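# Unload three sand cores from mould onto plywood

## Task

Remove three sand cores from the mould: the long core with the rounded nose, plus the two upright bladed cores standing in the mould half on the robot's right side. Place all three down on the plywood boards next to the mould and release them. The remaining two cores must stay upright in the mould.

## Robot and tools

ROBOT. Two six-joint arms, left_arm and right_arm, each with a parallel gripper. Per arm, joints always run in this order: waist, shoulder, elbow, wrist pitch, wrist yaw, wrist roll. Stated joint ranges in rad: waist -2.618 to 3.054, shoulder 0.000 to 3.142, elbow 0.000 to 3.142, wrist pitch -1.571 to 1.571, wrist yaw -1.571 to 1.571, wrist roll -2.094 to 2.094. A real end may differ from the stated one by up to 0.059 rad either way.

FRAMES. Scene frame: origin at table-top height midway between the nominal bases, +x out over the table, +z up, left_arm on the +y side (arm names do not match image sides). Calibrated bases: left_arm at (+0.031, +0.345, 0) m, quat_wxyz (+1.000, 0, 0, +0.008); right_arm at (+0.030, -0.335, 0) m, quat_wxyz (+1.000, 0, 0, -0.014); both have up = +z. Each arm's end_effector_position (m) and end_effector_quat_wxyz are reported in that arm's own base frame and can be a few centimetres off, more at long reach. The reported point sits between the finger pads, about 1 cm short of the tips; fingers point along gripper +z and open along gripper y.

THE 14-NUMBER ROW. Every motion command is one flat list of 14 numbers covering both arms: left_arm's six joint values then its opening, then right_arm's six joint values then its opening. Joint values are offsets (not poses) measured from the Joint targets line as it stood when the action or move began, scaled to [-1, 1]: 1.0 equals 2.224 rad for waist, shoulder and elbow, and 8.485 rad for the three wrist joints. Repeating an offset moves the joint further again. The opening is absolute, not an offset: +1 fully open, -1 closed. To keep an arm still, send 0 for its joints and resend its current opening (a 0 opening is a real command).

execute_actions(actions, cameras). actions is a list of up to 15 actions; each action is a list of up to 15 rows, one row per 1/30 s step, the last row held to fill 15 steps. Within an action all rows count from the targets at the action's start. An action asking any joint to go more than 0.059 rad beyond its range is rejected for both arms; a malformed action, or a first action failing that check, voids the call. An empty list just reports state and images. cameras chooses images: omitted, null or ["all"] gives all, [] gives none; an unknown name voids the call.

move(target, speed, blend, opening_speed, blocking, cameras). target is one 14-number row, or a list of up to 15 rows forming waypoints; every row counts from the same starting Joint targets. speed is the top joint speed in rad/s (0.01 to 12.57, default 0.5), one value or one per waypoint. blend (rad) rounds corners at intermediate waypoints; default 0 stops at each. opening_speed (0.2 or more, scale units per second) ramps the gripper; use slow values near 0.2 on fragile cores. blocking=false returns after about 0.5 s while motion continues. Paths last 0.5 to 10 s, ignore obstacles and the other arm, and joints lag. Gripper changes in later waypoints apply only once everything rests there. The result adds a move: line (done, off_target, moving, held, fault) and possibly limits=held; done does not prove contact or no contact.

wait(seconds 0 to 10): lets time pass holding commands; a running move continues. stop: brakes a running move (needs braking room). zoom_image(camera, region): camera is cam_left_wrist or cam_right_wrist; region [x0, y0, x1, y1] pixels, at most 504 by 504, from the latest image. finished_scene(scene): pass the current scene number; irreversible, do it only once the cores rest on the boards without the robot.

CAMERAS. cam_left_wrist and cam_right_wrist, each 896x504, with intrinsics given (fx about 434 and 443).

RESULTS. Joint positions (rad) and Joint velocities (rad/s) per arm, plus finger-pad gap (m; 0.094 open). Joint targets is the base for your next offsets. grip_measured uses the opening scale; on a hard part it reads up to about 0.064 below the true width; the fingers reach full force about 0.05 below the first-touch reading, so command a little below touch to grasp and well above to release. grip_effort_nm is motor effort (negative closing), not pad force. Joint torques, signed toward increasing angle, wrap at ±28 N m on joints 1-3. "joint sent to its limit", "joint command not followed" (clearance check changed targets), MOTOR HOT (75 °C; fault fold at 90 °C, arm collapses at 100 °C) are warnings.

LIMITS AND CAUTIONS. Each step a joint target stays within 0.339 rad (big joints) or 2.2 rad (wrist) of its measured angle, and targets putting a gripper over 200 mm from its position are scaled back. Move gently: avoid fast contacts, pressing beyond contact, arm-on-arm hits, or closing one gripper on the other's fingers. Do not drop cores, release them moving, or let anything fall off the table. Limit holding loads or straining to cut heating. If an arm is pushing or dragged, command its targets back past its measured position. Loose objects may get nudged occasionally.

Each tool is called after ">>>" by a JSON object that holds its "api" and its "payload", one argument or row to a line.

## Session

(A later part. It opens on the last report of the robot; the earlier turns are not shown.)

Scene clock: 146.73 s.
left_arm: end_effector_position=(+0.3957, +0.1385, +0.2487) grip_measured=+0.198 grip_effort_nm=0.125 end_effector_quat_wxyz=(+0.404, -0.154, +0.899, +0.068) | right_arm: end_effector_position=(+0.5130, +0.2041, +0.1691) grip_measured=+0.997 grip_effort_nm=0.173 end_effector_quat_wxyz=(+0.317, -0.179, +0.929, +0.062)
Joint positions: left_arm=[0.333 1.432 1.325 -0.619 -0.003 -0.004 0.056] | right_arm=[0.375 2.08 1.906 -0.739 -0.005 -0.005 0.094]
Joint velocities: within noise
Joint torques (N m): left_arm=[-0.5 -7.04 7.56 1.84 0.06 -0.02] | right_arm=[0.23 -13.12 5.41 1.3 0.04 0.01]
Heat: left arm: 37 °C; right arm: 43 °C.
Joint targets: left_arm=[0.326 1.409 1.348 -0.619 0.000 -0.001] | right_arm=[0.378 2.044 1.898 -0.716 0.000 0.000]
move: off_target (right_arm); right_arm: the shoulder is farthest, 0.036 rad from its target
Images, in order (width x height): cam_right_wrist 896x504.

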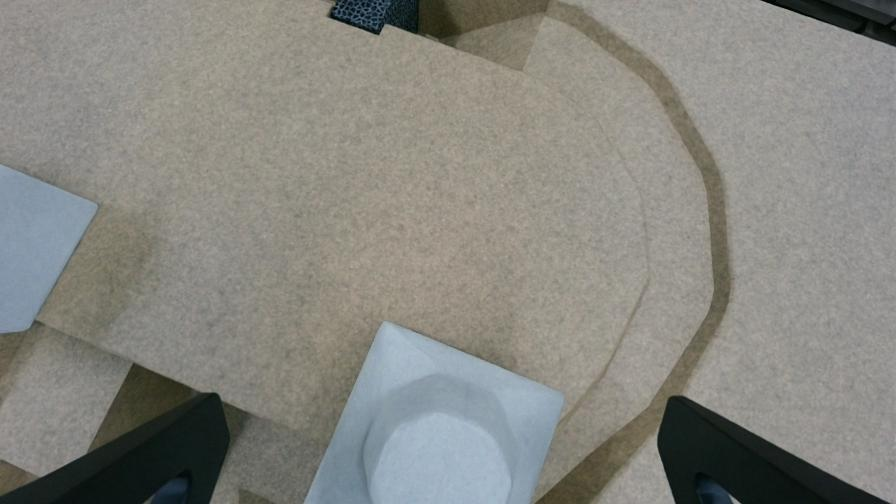

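>>> {"api": "move", "payload": {
  "target": [0,0,0,0,0,0,0.2,0,0.0075,0,0,0,0,1],
  "speed": 0.2,
  "cameras": []
}}

>>> {"api": "move", "payload": {
  "target": [0,0,0,0,0,0,0.2,0,0,0,0,0,0,-0.5],
  "opening_speed": 0.7,
  "cameras": ["cam_right_wrist"]
}}

Scene clock: 149.93 s.
left_arm: end_effector_position=(+0.3957, +0.1385, +0.2487) grip_measured=+0.198 grip_effort_nm=0.125 end_effector_quat_wxyz=(+0.404, -0.154, +0.899, +0.068) | right_arm: end_effector_position=(+0.5132, +0.2041, +0.1692) grip_measured=+0.997 grip_effort_nm=0.178 end_effector_quat_wxyz=(+0.317, -0.179, +0.929, +0.062)
Joint positions: left_arm=[0.333 1.432 1.325 -0.619 -0.003 -0.004 0.056] | right_arm=[0.375 2.08 1.906 -0.739 -0.005 -0.005 0.094]
Joint velocities: within noise
Joint torques (N m): left_arm=[-0.55 -7.05 7.54 1.84 0.03 -0.01] | right_arm=[0.23 -11.69 5.44 1.27 0.04 0.02]
Heat: left arm: 37 °C; right arm: 43 °C.
Joint targets: left_arm=[0.326 1.409 1.348 -0.619 0.000 -0.001] | right_arm=[0.378 2.061 1.898 -0.716 0.000 0.000]
move: done
No camera images: "cameras" was empty.

Scene clock: 152.30 s.
left_arm: end_effector_position=(+0.3957, +0.1385, +0.2487) grip_measured=+0.198 grip_effort_nm=0.120 end_effector_quat_wxyz=(+0.404, -0.154, +0.899, +0.068) | right_arm: end_effector_position=(+0.5132, +0.2042, +0.1693) grip_measured=-0.382 grip_effort_nm=-0.994 end_effector_quat_wxyz=(+0.317, -0.179, +0.929, +0.062)
Joint positions: left_arm=[0.333 1.432 1.325 -0.619 -0.003 -0.004 0.056] | right_arm=[0.375 2.08 1.906 -0.738 -0.005 -0.005 0.029]
Joint velocities: within noise
Joint torques (N m): left_arm=[-0.53 -6.99 7.56 1.86 0.06 -0.01] | right_arm=[0.21 -11.71 5.44 1.28 0.04 0.01]
Heat: left arm: 37 °C; right arm: 43 °C.
Joint targets: left_arm=[0.326 1.409 1.348 -0.619 0.000 -0.001] | right_arm=[0.378 2.061 1.898 -0.716 0.000 0.000]
move: done
Images, in order (width x height): cam_right_wrist 896x504.

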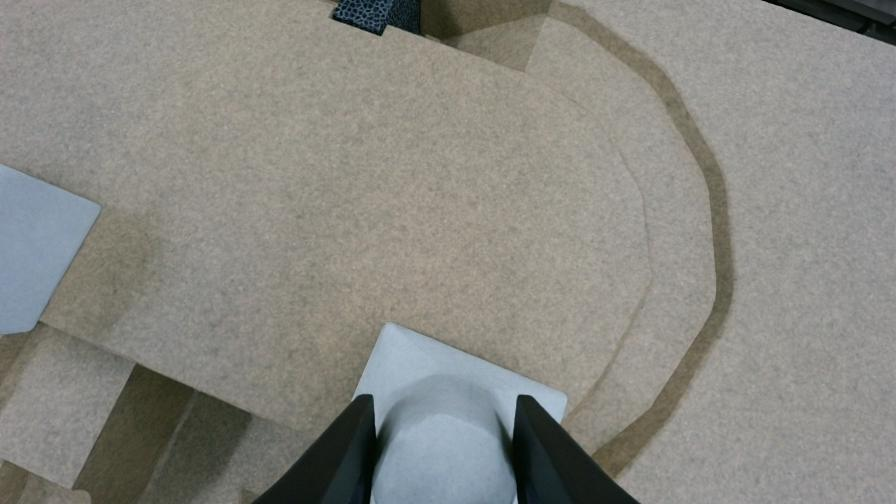

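>>> {"api": "move", "payload": {
  "target": [
    [0,0,0,0,0,0,0.2,0,0.0058,0.0917,-0.02,0,0,-0.5],
    [0,0,0,0,0,0,0.2,0,0.0459,0.2334,-0.0467,0,0,-0.5],
    [0,0,0,0,0,0,0.2,-0.2756,-0.0724,0.1385,-0.0877,0,0,-0.5],
    [0,0,0,0,0,0,0.2,-0.2756,-0.0859,-0.0531,-0.0936,0,0,-0.5]
  ],
  "speed": [0.3,0.4,0.7,0.5],
  "cameras": ["cam_right_wrist"]
}}

Scene clock: 169.60 s.
left_arm: end_effector_position=(+0.3957, +0.1385, +0.2487) grip_measured=+0.198 grip_effort_nm=0.125 end_effector_quat_wxyz=(+0.404, -0.154, +0.899, +0.068) | right_arm: end_effector_position=(+0.3369, -0.0824, +0.1443) grip_measured=-0.383 grip_effort_nm=-1.009 end_effector_quat_wxyz=(-0.028, +0.117, +0.993, +0.001)
Joint positions: left_arm=[0.333 1.432 1.325 -0.619 -0.003 -0.004 0.056] | right_arm=[-0.24 1.918 1.779 -1.487 0.005 -0.005 0.029]
Joint velocities: within noise
Joint torques (N m): left_arm=[-0.54 -6.99 7.54 1.86 0.06 0] | right_arm=[0.4 -12.04 5.04 -0.19 -0.05 0.02]
Heat: left arm: 38 °C; right arm: 44 °C.
Joint targets: left_arm=[0.326 1.409 1.348 -0.619 0.000 -0.001] | right_arm=[-0.235 1.870 1.780 -1.510 0.000 0.000]
move: off_target (right_arm); right_arm: the shoulder is farthest, 0.048 rad from its target
Images, in order (width x height): cam_right_wrist 896x504.

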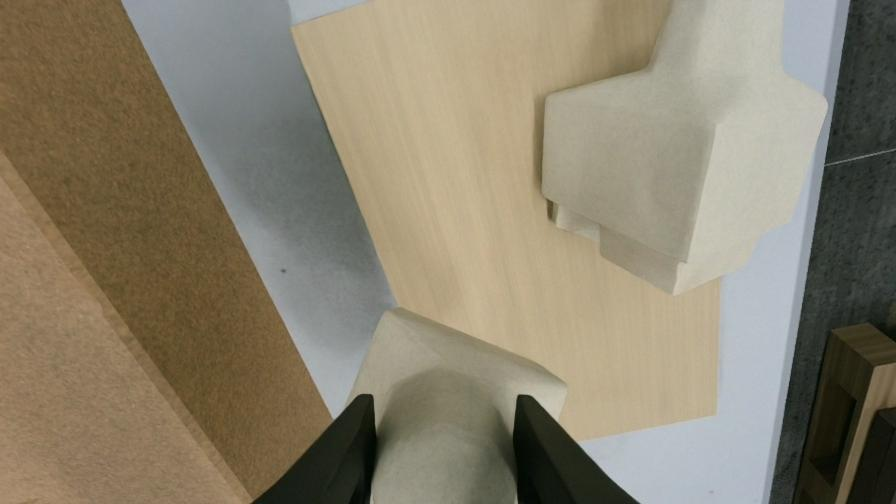

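>>> {"api": "move", "payload": {
  "target": [
    [0,0,0,0,0,0,0.2,0,0.0184,-0.0549,0.0227,0,0,-0.5],
    [0,0,0,0,0,0,0.2,0,0.0839,-0.0159,0.0321,0,0,-0.5],
    [0,0,0,0,0,0,0.2,0,0.1118,-0.0159,0.0453,0,0,-0.5]
  ],
  "speed": [0.25,0.12,0.12],
  "cameras": ["cam_right_wrist"]
}}

Scene clock: 188.80 s.
left_arm: end_effector_position=(+0.3957, +0.1385, +0.2487) grip_measured=+0.198 grip_effort_nm=0.120 end_effector_quat_wxyz=(+0.404, -0.154, +0.899, +0.068) | right_arm: end_effector_position=(+0.4053, -0.0984, +0.0658) grip_measured=-0.390 grip_effort_nm=-1.004 end_effector_quat_wxyz=(+0.029, +0.117, +0.993, -0.004)
Joint positions: left_arm=[0.333 1.432 1.325 -0.619 -0.003 -0.004 0.056] | right_arm=[-0.24 2.098 1.727 -1.142 0.001 -0.005 0.029]
Joint velocities: within noise
Joint torques (N m): left_arm=[-0.55 -6.99 7.56 1.86 0.06 -0.02] | right_arm=[0.39 -7.97 6.6 0.35 -0.01 0.02]
Heat: left arm: 38 °C; right arm: 42 °C.
Joint targets: left_arm=[0.326 1.409 1.348 -0.619 0.000 -0.001] | right_arm=[-0.235 2.119 1.745 -1.126 0.000 0.000]
move: done
Images, in order (width x height): cam_right_wrist 896x504.

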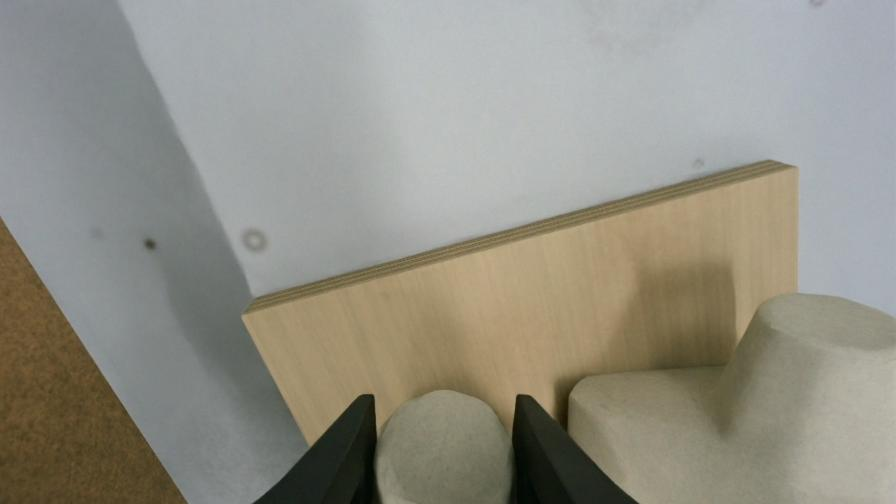

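>>> {"api": "move", "payload": {
  "target": [0,0,0,0,0,0,0.2,0.008,0.002,-0.03,0.0085,0,0,-0.5],
  "speed": 0.12,
  "cameras": ["cam_right_wrist"]
}}

Scene clock: 194.33 s.
left_arm: end_effector_position=(+0.3956, +0.1385, +0.2486) grip_measured=+0.198 grip_effort_nm=0.120 end_effector_quat_wxyz=(+0.404, -0.154, +0.899, +0.068) | right_arm: end_effector_position=(+0.4133, -0.0978, +0.0563) grip_measured=-0.390 grip_effort_nm=-1.004 end_effector_quat_wxyz=(+0.044, +0.113, +0.993, -0.010)
Joint positions: left_arm=[0.333 1.432 1.325 -0.62 -0.003 -0.004 0.056] | right_arm=[-0.231 2.103 1.694 -1.072 0.009 -0.005 0.029]
Joint velocities: within noise
Joint torques (N m): left_arm=[-0.49 -7.08 7.53 1.86 0.05 -0.03] | right_arm=[1.16 -8.08 4.04 0.41 -0.1 0.01]
Heat: left arm: 38 °C; right arm: 40 °C.
Joint targets: left_arm=[0.326 1.409 1.348 -0.620 0.000 -0.001] | right_arm=[-0.217 2.123 1.678 -1.054 0.000 0.000]
move: done
Images, in order (width x height): cam_right_wrist 896x504.

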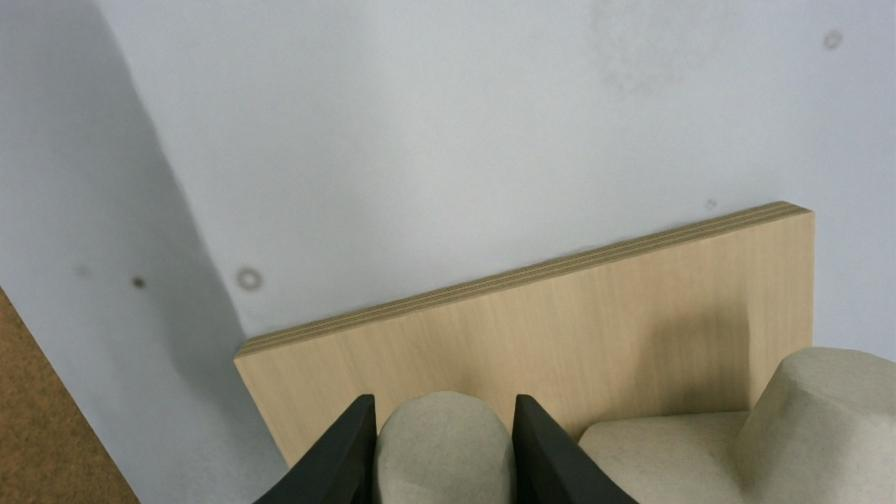

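>>> {"api": "move", "payload": {
  "target": [0,0,0,0,0,0,0.2,0,0.01,0,0,0,0,-0.5],
  "speed": 0.12,
  "cameras": []
}}

>>> {"api": "move", "payload": {
  "target": [0,0,0,0,0,0,0.2,0,-0.005,0,0,0,0,-0.3],
  "speed": 0.12,
  "opening_speed": 0.2,
  "cameras": ["cam_right_wrist"]
}}

>>> {"api": "move", "payload": {
  "target": [0,0,0,0,0,0,0.2,0,0,0,0,0,0,-0.05],
  "opening_speed": 0.3,
  "cameras": ["cam_right_wrist"]
}}

Scene clock: 198.97 s.
left_arm: end_effector_position=(+0.3956, +0.1385, +0.2486) grip_measured=+0.198 grip_effort_nm=0.120 end_effector_quat_wxyz=(+0.404, -0.154, +0.899, +0.068) | right_arm: end_effector_position=(+0.4157, -0.0985, +0.0504) grip_measured=-0.390 grip_effort_nm=-1.004 end_effector_quat_wxyz=(+0.043, +0.113, +0.993, -0.010)
Joint positions: left_arm=[0.333 1.432 1.325 -0.62 -0.003 -0.004 0.056] | right_arm=[-0.231 2.118 1.694 -1.058 0.01 -0.005 0.029]
Joint velocities: within noise
Joint torques (N m): left_arm=[-0.58 -6.97 7.57 1.86 0.07 -0.02] | right_arm=[1.16 -7.61 4.07 0.29 -0.09 0.02]
Heat: left arm: 38 °C; right arm: 40 °C.
Joint targets: left_arm=[0.326 1.409 1.348 -0.620 0.000 -0.001] | right_arm=[-0.217 2.145 1.678 -1.054 0.000 0.000]
move: done
No camera images: "cameras" was empty.

Scene clock: 200.27 s.
left_arm: end_effector_position=(+0.3956, +0.1385, +0.2486) grip_measured=+0.198 grip_effort_nm=0.125 end_effector_quat_wxyz=(+0.404, -0.154, +0.899, +0.068) | right_arm: end_effector_position=(+0.4149, -0.0958, +0.0483) grip_measured=-0.303 grip_effort_nm=0.178 end_effector_quat_wxyz=(+0.041, +0.110, +0.993, -0.009)
Joint positions: left_arm=[0.333 1.432 1.325 -0.62 -0.003 -0.004 0.056] | right_arm=[-0.226 2.12 1.689 -1.056 0.008 -0.005 0.033]
Joint velocities: within noise
Joint torques (N m): left_arm=[-0.51 -7.04 7.61 1.84 0.04 -0.04] | right_arm=[0.7 -8.64 4.41 0.26 -0.08 0.02]
Heat: left arm: 38 °C; right arm: 40 °C.
Joint targets: left_arm=[0.326 1.409 1.348 -0.620 0.000 -0.001] | right_arm=[-0.217 2.134 1.678 -1.054 0.000 0.000]
move: done
Images, in order (width x height): cam_right_wrist 896x504.

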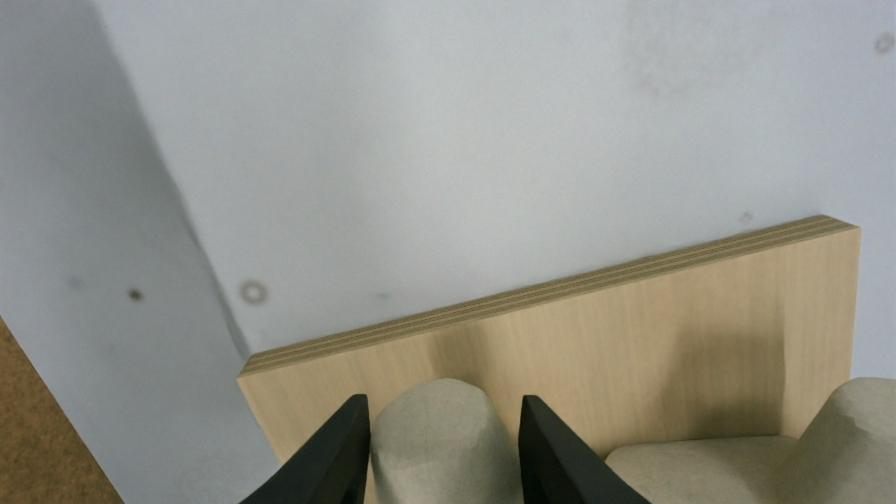

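Scene clock: 201.30 s.
left_arm: end_effector_position=(+0.3956, +0.1385, +0.2486) grip_measured=+0.198 grip_effort_nm=0.129 end_effector_quat_wxyz=(+0.404, -0.154, +0.899, +0.068) | right_arm: end_effector_position=(+0.4151, -0.0952, +0.0483) grip_measured=-0.053 grip_effort_nm=0.178 end_effector_quat_wxyz=(+0.041, +0.110, +0.993, -0.008)
Joint positions: left_arm=[0.333 1.432 1.325 -0.62 -0.003 -0.004 0.056] | right_arm=[-0.225 2.12 1.689 -1.056 0.007 -0.005 0.044]
Joint velocities: within noise
Joint torques (N m): left_arm=[-0.49 -7.12 7.56 1.85 0.04 -0.02] | right_arm=[0.64 -8.64 4.38 0.26 -0.08 0.02]
Heat: left arm: 38 °C; right arm: 40 °C.
Joint targets: left_arm=[0.326 1.409 1.348 -0.620 0.000 -0.001] | right_arm=[-0.218 2.134 1.678 -1.054 0.000 0.000]
move: done
Images, in order (width x height): cam_right_wrist 896x504.

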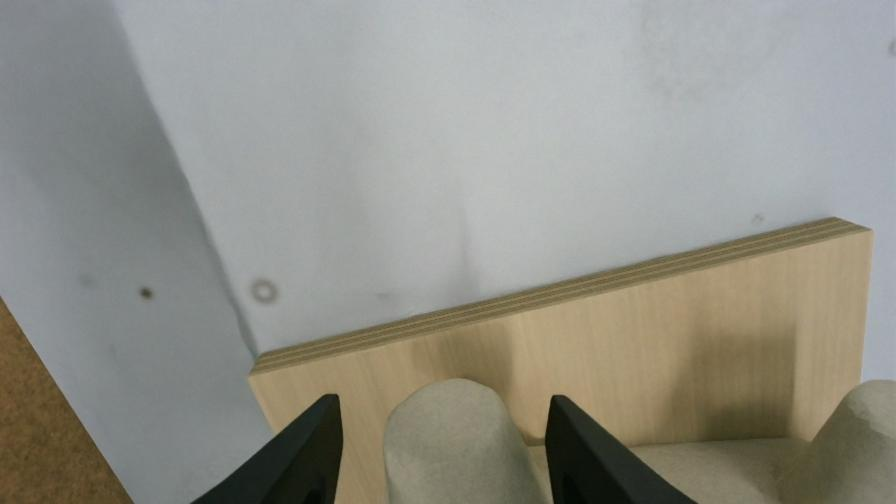

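>>> {"api": "move", "payload": {
  "target": [0,0,0,0,0,0,0.2,-0.0,-0.1,0.18,-0.03,0,0,-0.05],
  "speed": 0.4
}}

Scene clock: 205.50 s.
left_arm: end_effector_position=(+0.3956, +0.1385, +0.2486) grip_measured=+0.198 grip_effort_nm=0.139 end_effector_quat_wxyz=(+0.404, -0.154, +0.899, +0.068) | right_arm: end_effector_position=(+0.4343, -0.0996, +0.2263) grip_measured=-0.053 grip_effort_nm=0.183 end_effector_quat_wxyz=(+0.196, +0.108, +0.974, -0.026)
Joint positions: left_arm=[0.333 1.432 1.325 -0.62 -0.003 -0.004 0.056] | right_arm=[-0.225 1.933 2.056 -1.296 0.007 -0.005 0.044]
Joint velocities: within noise
Joint torques (N m): left_arm=[-0.58 -7.02 7.5 1.85 0.05 -0.01] | right_arm=[0.62 -10.13 7.08 0.66 -0.07 0.02]
Heat: left arm: 39 °C; right arm: 40 °C.
Joint targets: left_arm=[0.326 1.409 1.348 -0.620 0.000 -0.001] | right_arm=[-0.218 1.912 2.079 -1.309 0.000 0.000]
move: done

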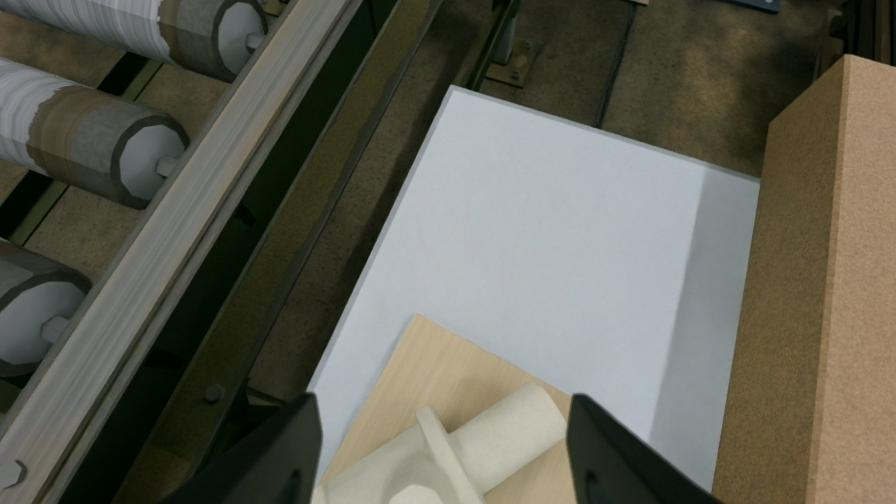

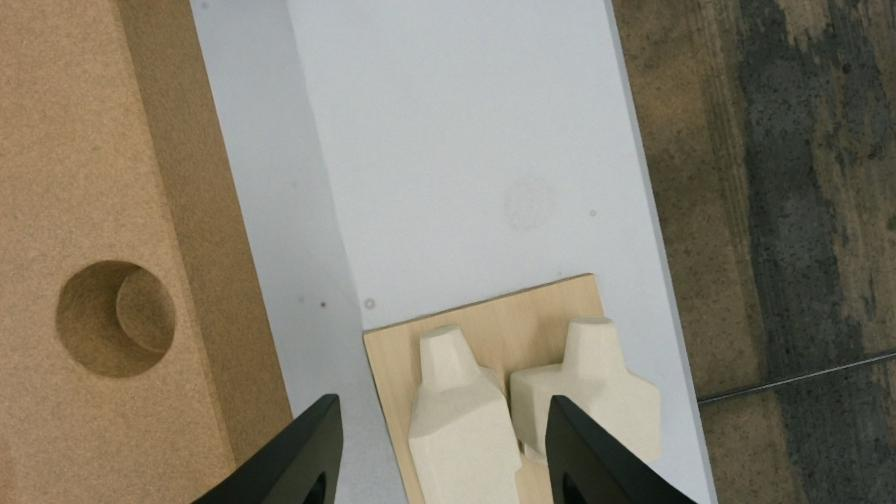

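>>> {"api": "move", "payload": {
  "target": [0,-0.06,0.0,-0.02,0,0,0.2,-0.03,-0.15,0.03,-0.02,0,0,0.2],
  "speed": 0.7
}}

Scene clock: 210.60 s.
left_arm: end_effector_position=(+0.3508, +0.1230, +0.2698) grip_measured=+0.198 grip_effort_nm=0.129 end_effector_quat_wxyz=(+0.391, -0.155, +0.905, +0.066) | right_arm: end_effector_position=(+0.3368, -0.0963, +0.3699) grip_measured=+0.197 grip_effort_nm=0.178 end_effector_quat_wxyz=(+0.326, +0.130, +0.935, -0.049)
Joint positions: left_arm=[0.333 1.294 1.325 -0.787 -0.003 -0.004 0.056] | right_arm=[-0.279 1.575 2.141 -1.465 0.005 -0.005 0.056]
Joint velocities: within noise
Joint torques (N m): left_arm=[-0.49 -5.31 7.39 1.8 0.05 -0.02] | right_arm=[-0.54 -4.41 4.64 0.97 -0.06 0.01]
Heat: left arm: 39 °C; right arm: 42 °C.
Joint targets: left_arm=[0.326 1.276 1.348 -0.789 0.000 -0.001] | right_arm=[-0.284 1.578 2.145 -1.478 0.000 0.000]
move: done

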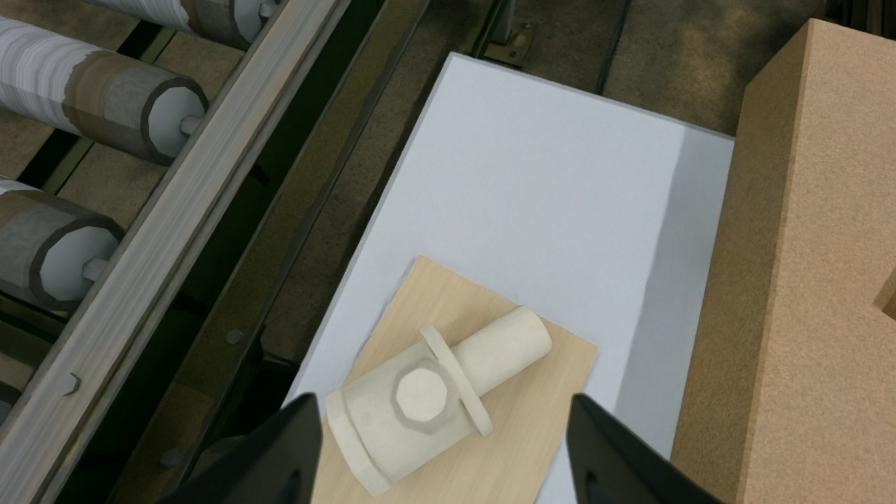

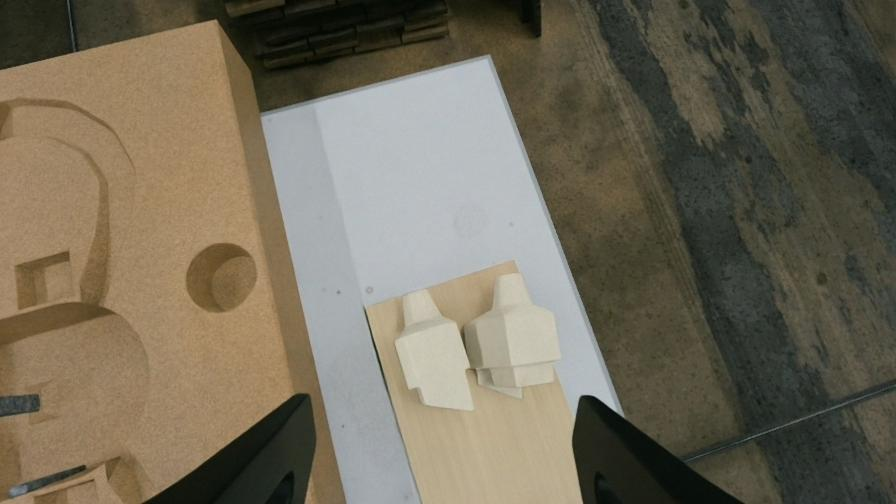

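>>> {"api": "zoom_image", "payload": {
  "camera": "cam_right_wrist",
  "region": [340, 240, 620, 430]
}}

>>> {"api": "zoom_image", "payload": {
  "camera": "cam_left_wrist",
  "region": [290, 240, 620, 504]
}}

Scaled by 1.800.

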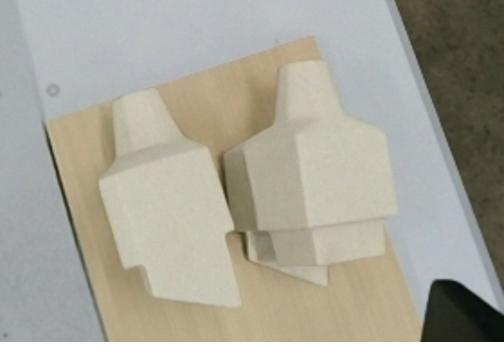

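Scaled by 1.527.

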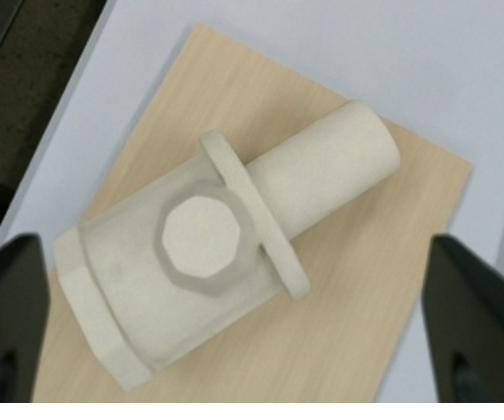

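>>> {"api": "zoom_image", "payload": {
  "camera": "cam_right_wrist",
  "region": [440, 320, 510, 410]
}}

Scaled by 5.600.

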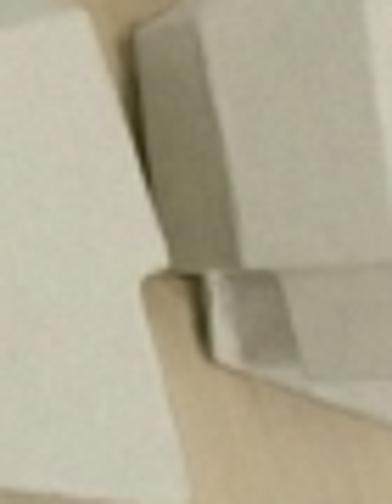

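>>> {"api": "move", "payload": {
  "target": [
    [0,0,0,0,0,0,0.2,0.0261,0.1502,-0.0297,0.0199,0,0,-0.05],
    [0,0,0,0,0,0,0.2,0.0261,0.25,-0.21,0.05,0,0,-0.05]
  ],
  "speed": [0.6,0.25],
  "cameras": ["cam_right_wrist"]
}}

Scene clock: 226.80 s.
left_arm: end_effector_position=(+0.3506, +0.1230, +0.2696) grip_measured=+0.198 grip_effort_nm=0.125 end_effector_quat_wxyz=(+0.391, -0.155, +0.905, +0.066) | right_arm: end_effector_position=(+0.4097, -0.0958, +0.0448) grip_measured=-0.047 grip_effort_nm=-0.129 end_effector_quat_wxyz=(+0.029, +0.113, +0.993, -0.006)
Joint positions: left_arm=[0.333 1.294 1.325 -0.788 -0.003 -0.004 0.056] | right_arm=[-0.23 2.126 1.686 -1.072 0.004 -0.005 0.045]
Joint velocities: within noise
Joint torques (N m): left_arm=[-0.53 -5.45 7.39 1.81 0.04 -0.02] | right_arm=[0.35 -9.1 4.53 0.4 -0.05 0.02]
Heat: left arm: 39 °C; right arm: 39 °C.
Joint targets: left_arm=[0.326 1.276 1.348 -0.789 0.000 -0.001] | right_arm=[-0.226 2.134 1.678 -1.054 0.000 0.000]
move: done
Images, in order (width x height): cam_right_wrist 896x504.

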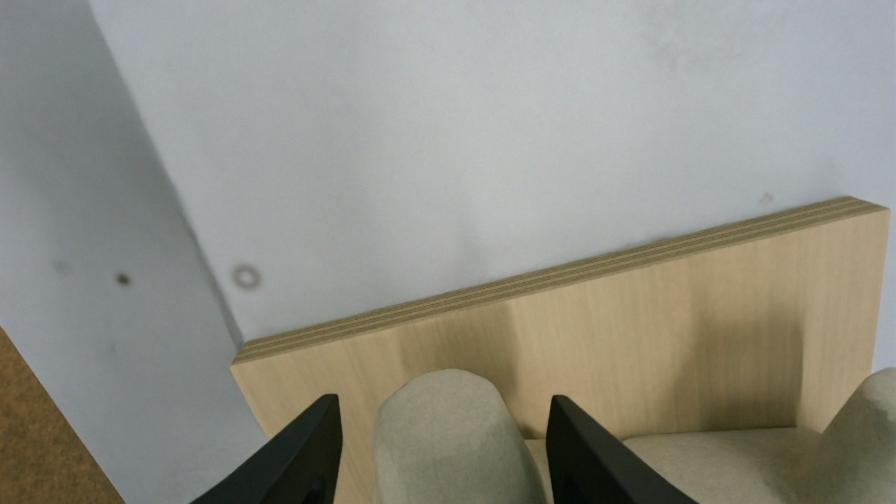

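>>> {"api": "move", "payload": {
  "target": [0,0,0,0,0,0,0.2,0,0,0,0,0,0,-0.42],
  "opening_speed": 0.3,
  "cameras": []
}}

>>> {"api": "move", "payload": {
  "target": [0,0,0,0,0,0,0.2,0.0125,0,0,0,0,0,-0.42],
  "speed": 0.1,
  "cameras": []
}}

>>> {"api": "move", "payload": {
  "target": [0,0,0,0,0,0,0.2,0,0,0,0,0,0,-0.05],
  "opening_speed": 0.4,
  "cameras": ["cam_right_wrist"]
}}

Scene clock: 231.63 s.
left_arm: end_effector_position=(+0.3506, +0.1230, +0.2696) grip_measured=+0.198 grip_effort_nm=0.120 end_effector_quat_wxyz=(+0.391, -0.155, +0.905, +0.066) | right_arm: end_effector_position=(+0.4103, -0.0960, +0.0448) grip_measured=-0.347 grip_effort_nm=-0.994 end_effector_quat_wxyz=(+0.030, +0.113, +0.993, -0.006)
Joint positions: left_arm=[0.333 1.294 1.325 -0.788 -0.003 -0.004 0.056] | right_arm=[-0.23 2.126 1.686 -1.07 0.005 -0.005 0.031]
Joint velocities: within noise
Joint torques (N m): left_arm=[-0.55 -5.35 7.42 1.82 0.03 0] | right_arm=[0.35 -9.13 4.55 0.35 -0.05 0.02]
Heat: left arm: 39 °C; right arm: 39 °C.
Joint targets: left_arm=[0.326 1.276 1.348 -0.789 0.000 -0.001] | right_arm=[-0.226 2.134 1.678 -1.054 0.000 0.000]
move: done
No camera images: "cameras" was empty.

Scene clock: 232.43 s.
left_arm: end_effector_position=(+0.3506, +0.1230, +0.2696) grip_measured=+0.198 grip_effort_nm=0.120 end_effector_quat_wxyz=(+0.391, -0.155, +0.905, +0.066) | right_arm: end_effector_position=(+0.4122, -0.0876, +0.0448) grip_measured=-0.348 grip_effort_nm=-1.004 end_effector_quat_wxyz=(+0.030, +0.102, +0.994, -0.007)
Joint positions: left_arm=[0.333 1.294 1.325 -0.788 -0.003 -0.004 0.056] | right_arm=[-0.209 2.126 1.686 -1.07 0.007 -0.005 0.031]
Joint velocities: within noise
Joint torques (N m): left_arm=[-0.53 -5.3 7.36 1.8 0.05 -0.04] | right_arm=[0.91 -9.11 4.53 0.35 -0.07 0.01]
Heat: left arm: 39 °C; right arm: 39 °C.
Joint targets: left_arm=[0.326 1.276 1.348 -0.789 0.000 -0.001] | right_arm=[-0.198 2.134 1.678 -1.054 0.000 0.000]
move: done
No camera images: "cameras" was empty.

Scene clock: 233.57 s.
left_arm: end_effector_position=(+0.3506, +0.1230, +0.2696) grip_measured=+0.198 grip_effort_nm=0.125 end_effector_quat_wxyz=(+0.391, -0.155, +0.905, +0.066) | right_arm: end_effector_position=(+0.4127, -0.0861, +0.0448) grip_measured=-0.053 grip_effort_nm=0.183 end_effector_quat_wxyz=(+0.030, +0.100, +0.994, -0.006)
Joint positions: left_arm=[0.333 1.294 1.325 -0.788 -0.003 -0.004 0.056] | right_arm=[-0.205 2.126 1.686 -1.069 0.007 -0.005 0.044]
Joint velocities: within noise
Joint torques (N m): left_arm=[-0.61 -5.39 7.38 1.81 0.04 -0.02] | right_arm=[0.59 -9.11 4.56 0.35 -0.07 0.02]
Heat: left arm: 39 °C; right arm: 39 °C.
Joint targets: left_arm=[0.326 1.276 1.348 -0.789 0.000 -0.001] | right_arm=[-0.198 2.134 1.678 -1.054 0.000 0.000]
move: done
Images, in order (width x height): cam_right_wrist 896x504.

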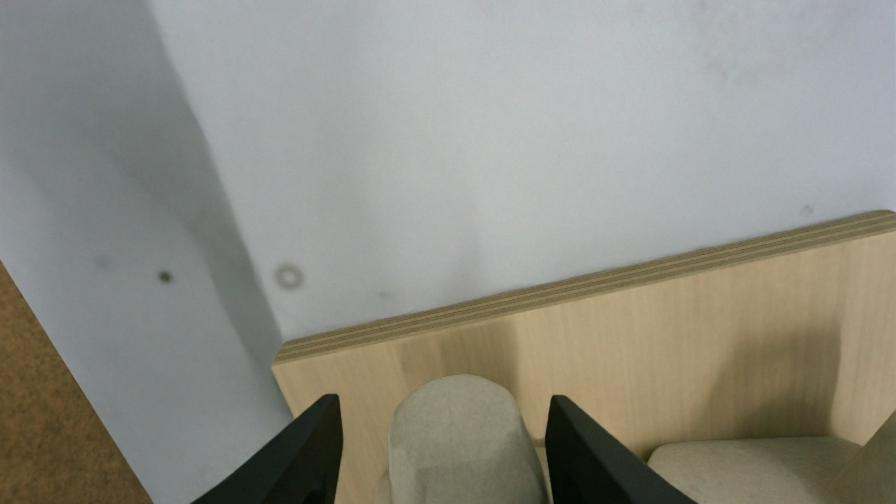

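>>> {"api": "move", "payload": {
  "target": [
    [0,0,0,0,0,0,0.2,-0.002,-0.1,0.18,-0.03,0,0,-0.05],
    [0,0,0,0,0,0,0.2,-0.033,-0.25,0.21,-0.05,0,0,-0.05]
  ],
  "speed": [0.4,0.8],
  "cameras": ["cam_right_wrist"]
}}

>>> {"api": "zoom_image", "payload": {
  "camera": "cam_right_wrist",
  "region": [340, 240, 620, 430]
}}

Scene clock: 238.70 s.
left_arm: end_effector_position=(+0.3506, +0.1230, +0.2696) grip_measured=+0.198 grip_effort_nm=0.125 end_effector_quat_wxyz=(+0.391, -0.155, +0.905, +0.066) | right_arm: end_effector_position=(+0.3384, -0.0925, +0.3706) grip_measured=-0.053 grip_effort_nm=0.183 end_effector_quat_wxyz=(+0.327, +0.124, +0.936, -0.047)
Joint positions: left_arm=[0.333 1.294 1.325 -0.788 -0.003 -0.004 0.056] | right_arm=[-0.267 1.577 2.145 -1.465 0.005 -0.005 0.044]
Joint velocities: within noise
Joint torques (N m): left_arm=[-0.53 -5.33 7.38 1.79 0.08 -0.02] | right_arm=[-0.47 -4.57 4.38 0.98 0.02 0.02]
Heat: left arm: 39 °C; right arm: 40 °C.
Joint targets: left_arm=[0.326 1.276 1.348 -0.789 0.000 -0.001] | right_arm=[-0.272 1.578 2.145 -1.478 0.000 0.000]
move: done
Images, in order (width x height): cam_right_wrist 896x504.

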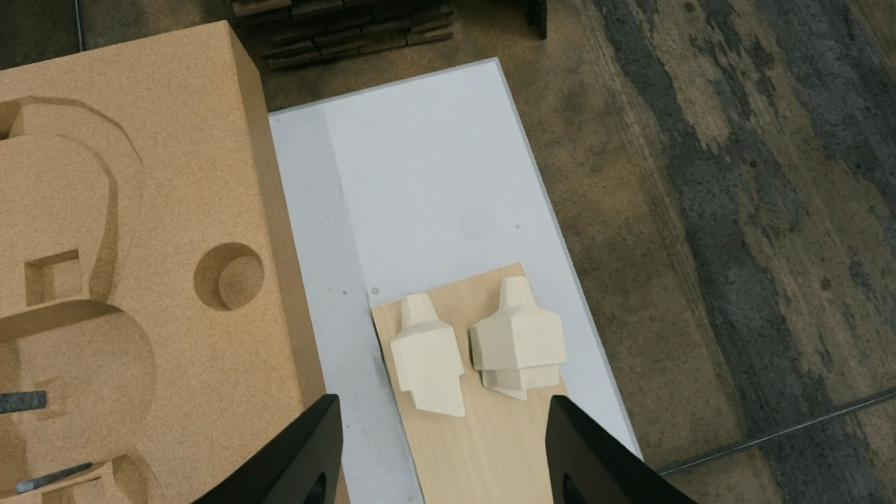

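Scaled by 1.800.

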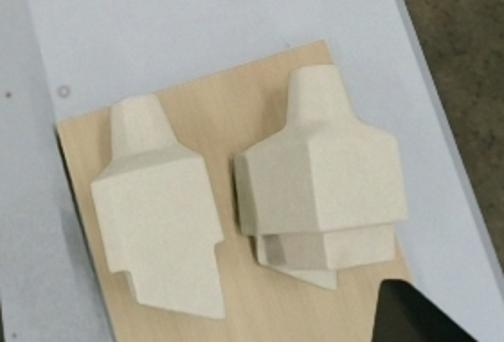

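Clear gap now; all three rest on the boards.

>>> {"api": "finished_scene", "payload": {
  "scene": 2
}}

The scene is finished: the task was done.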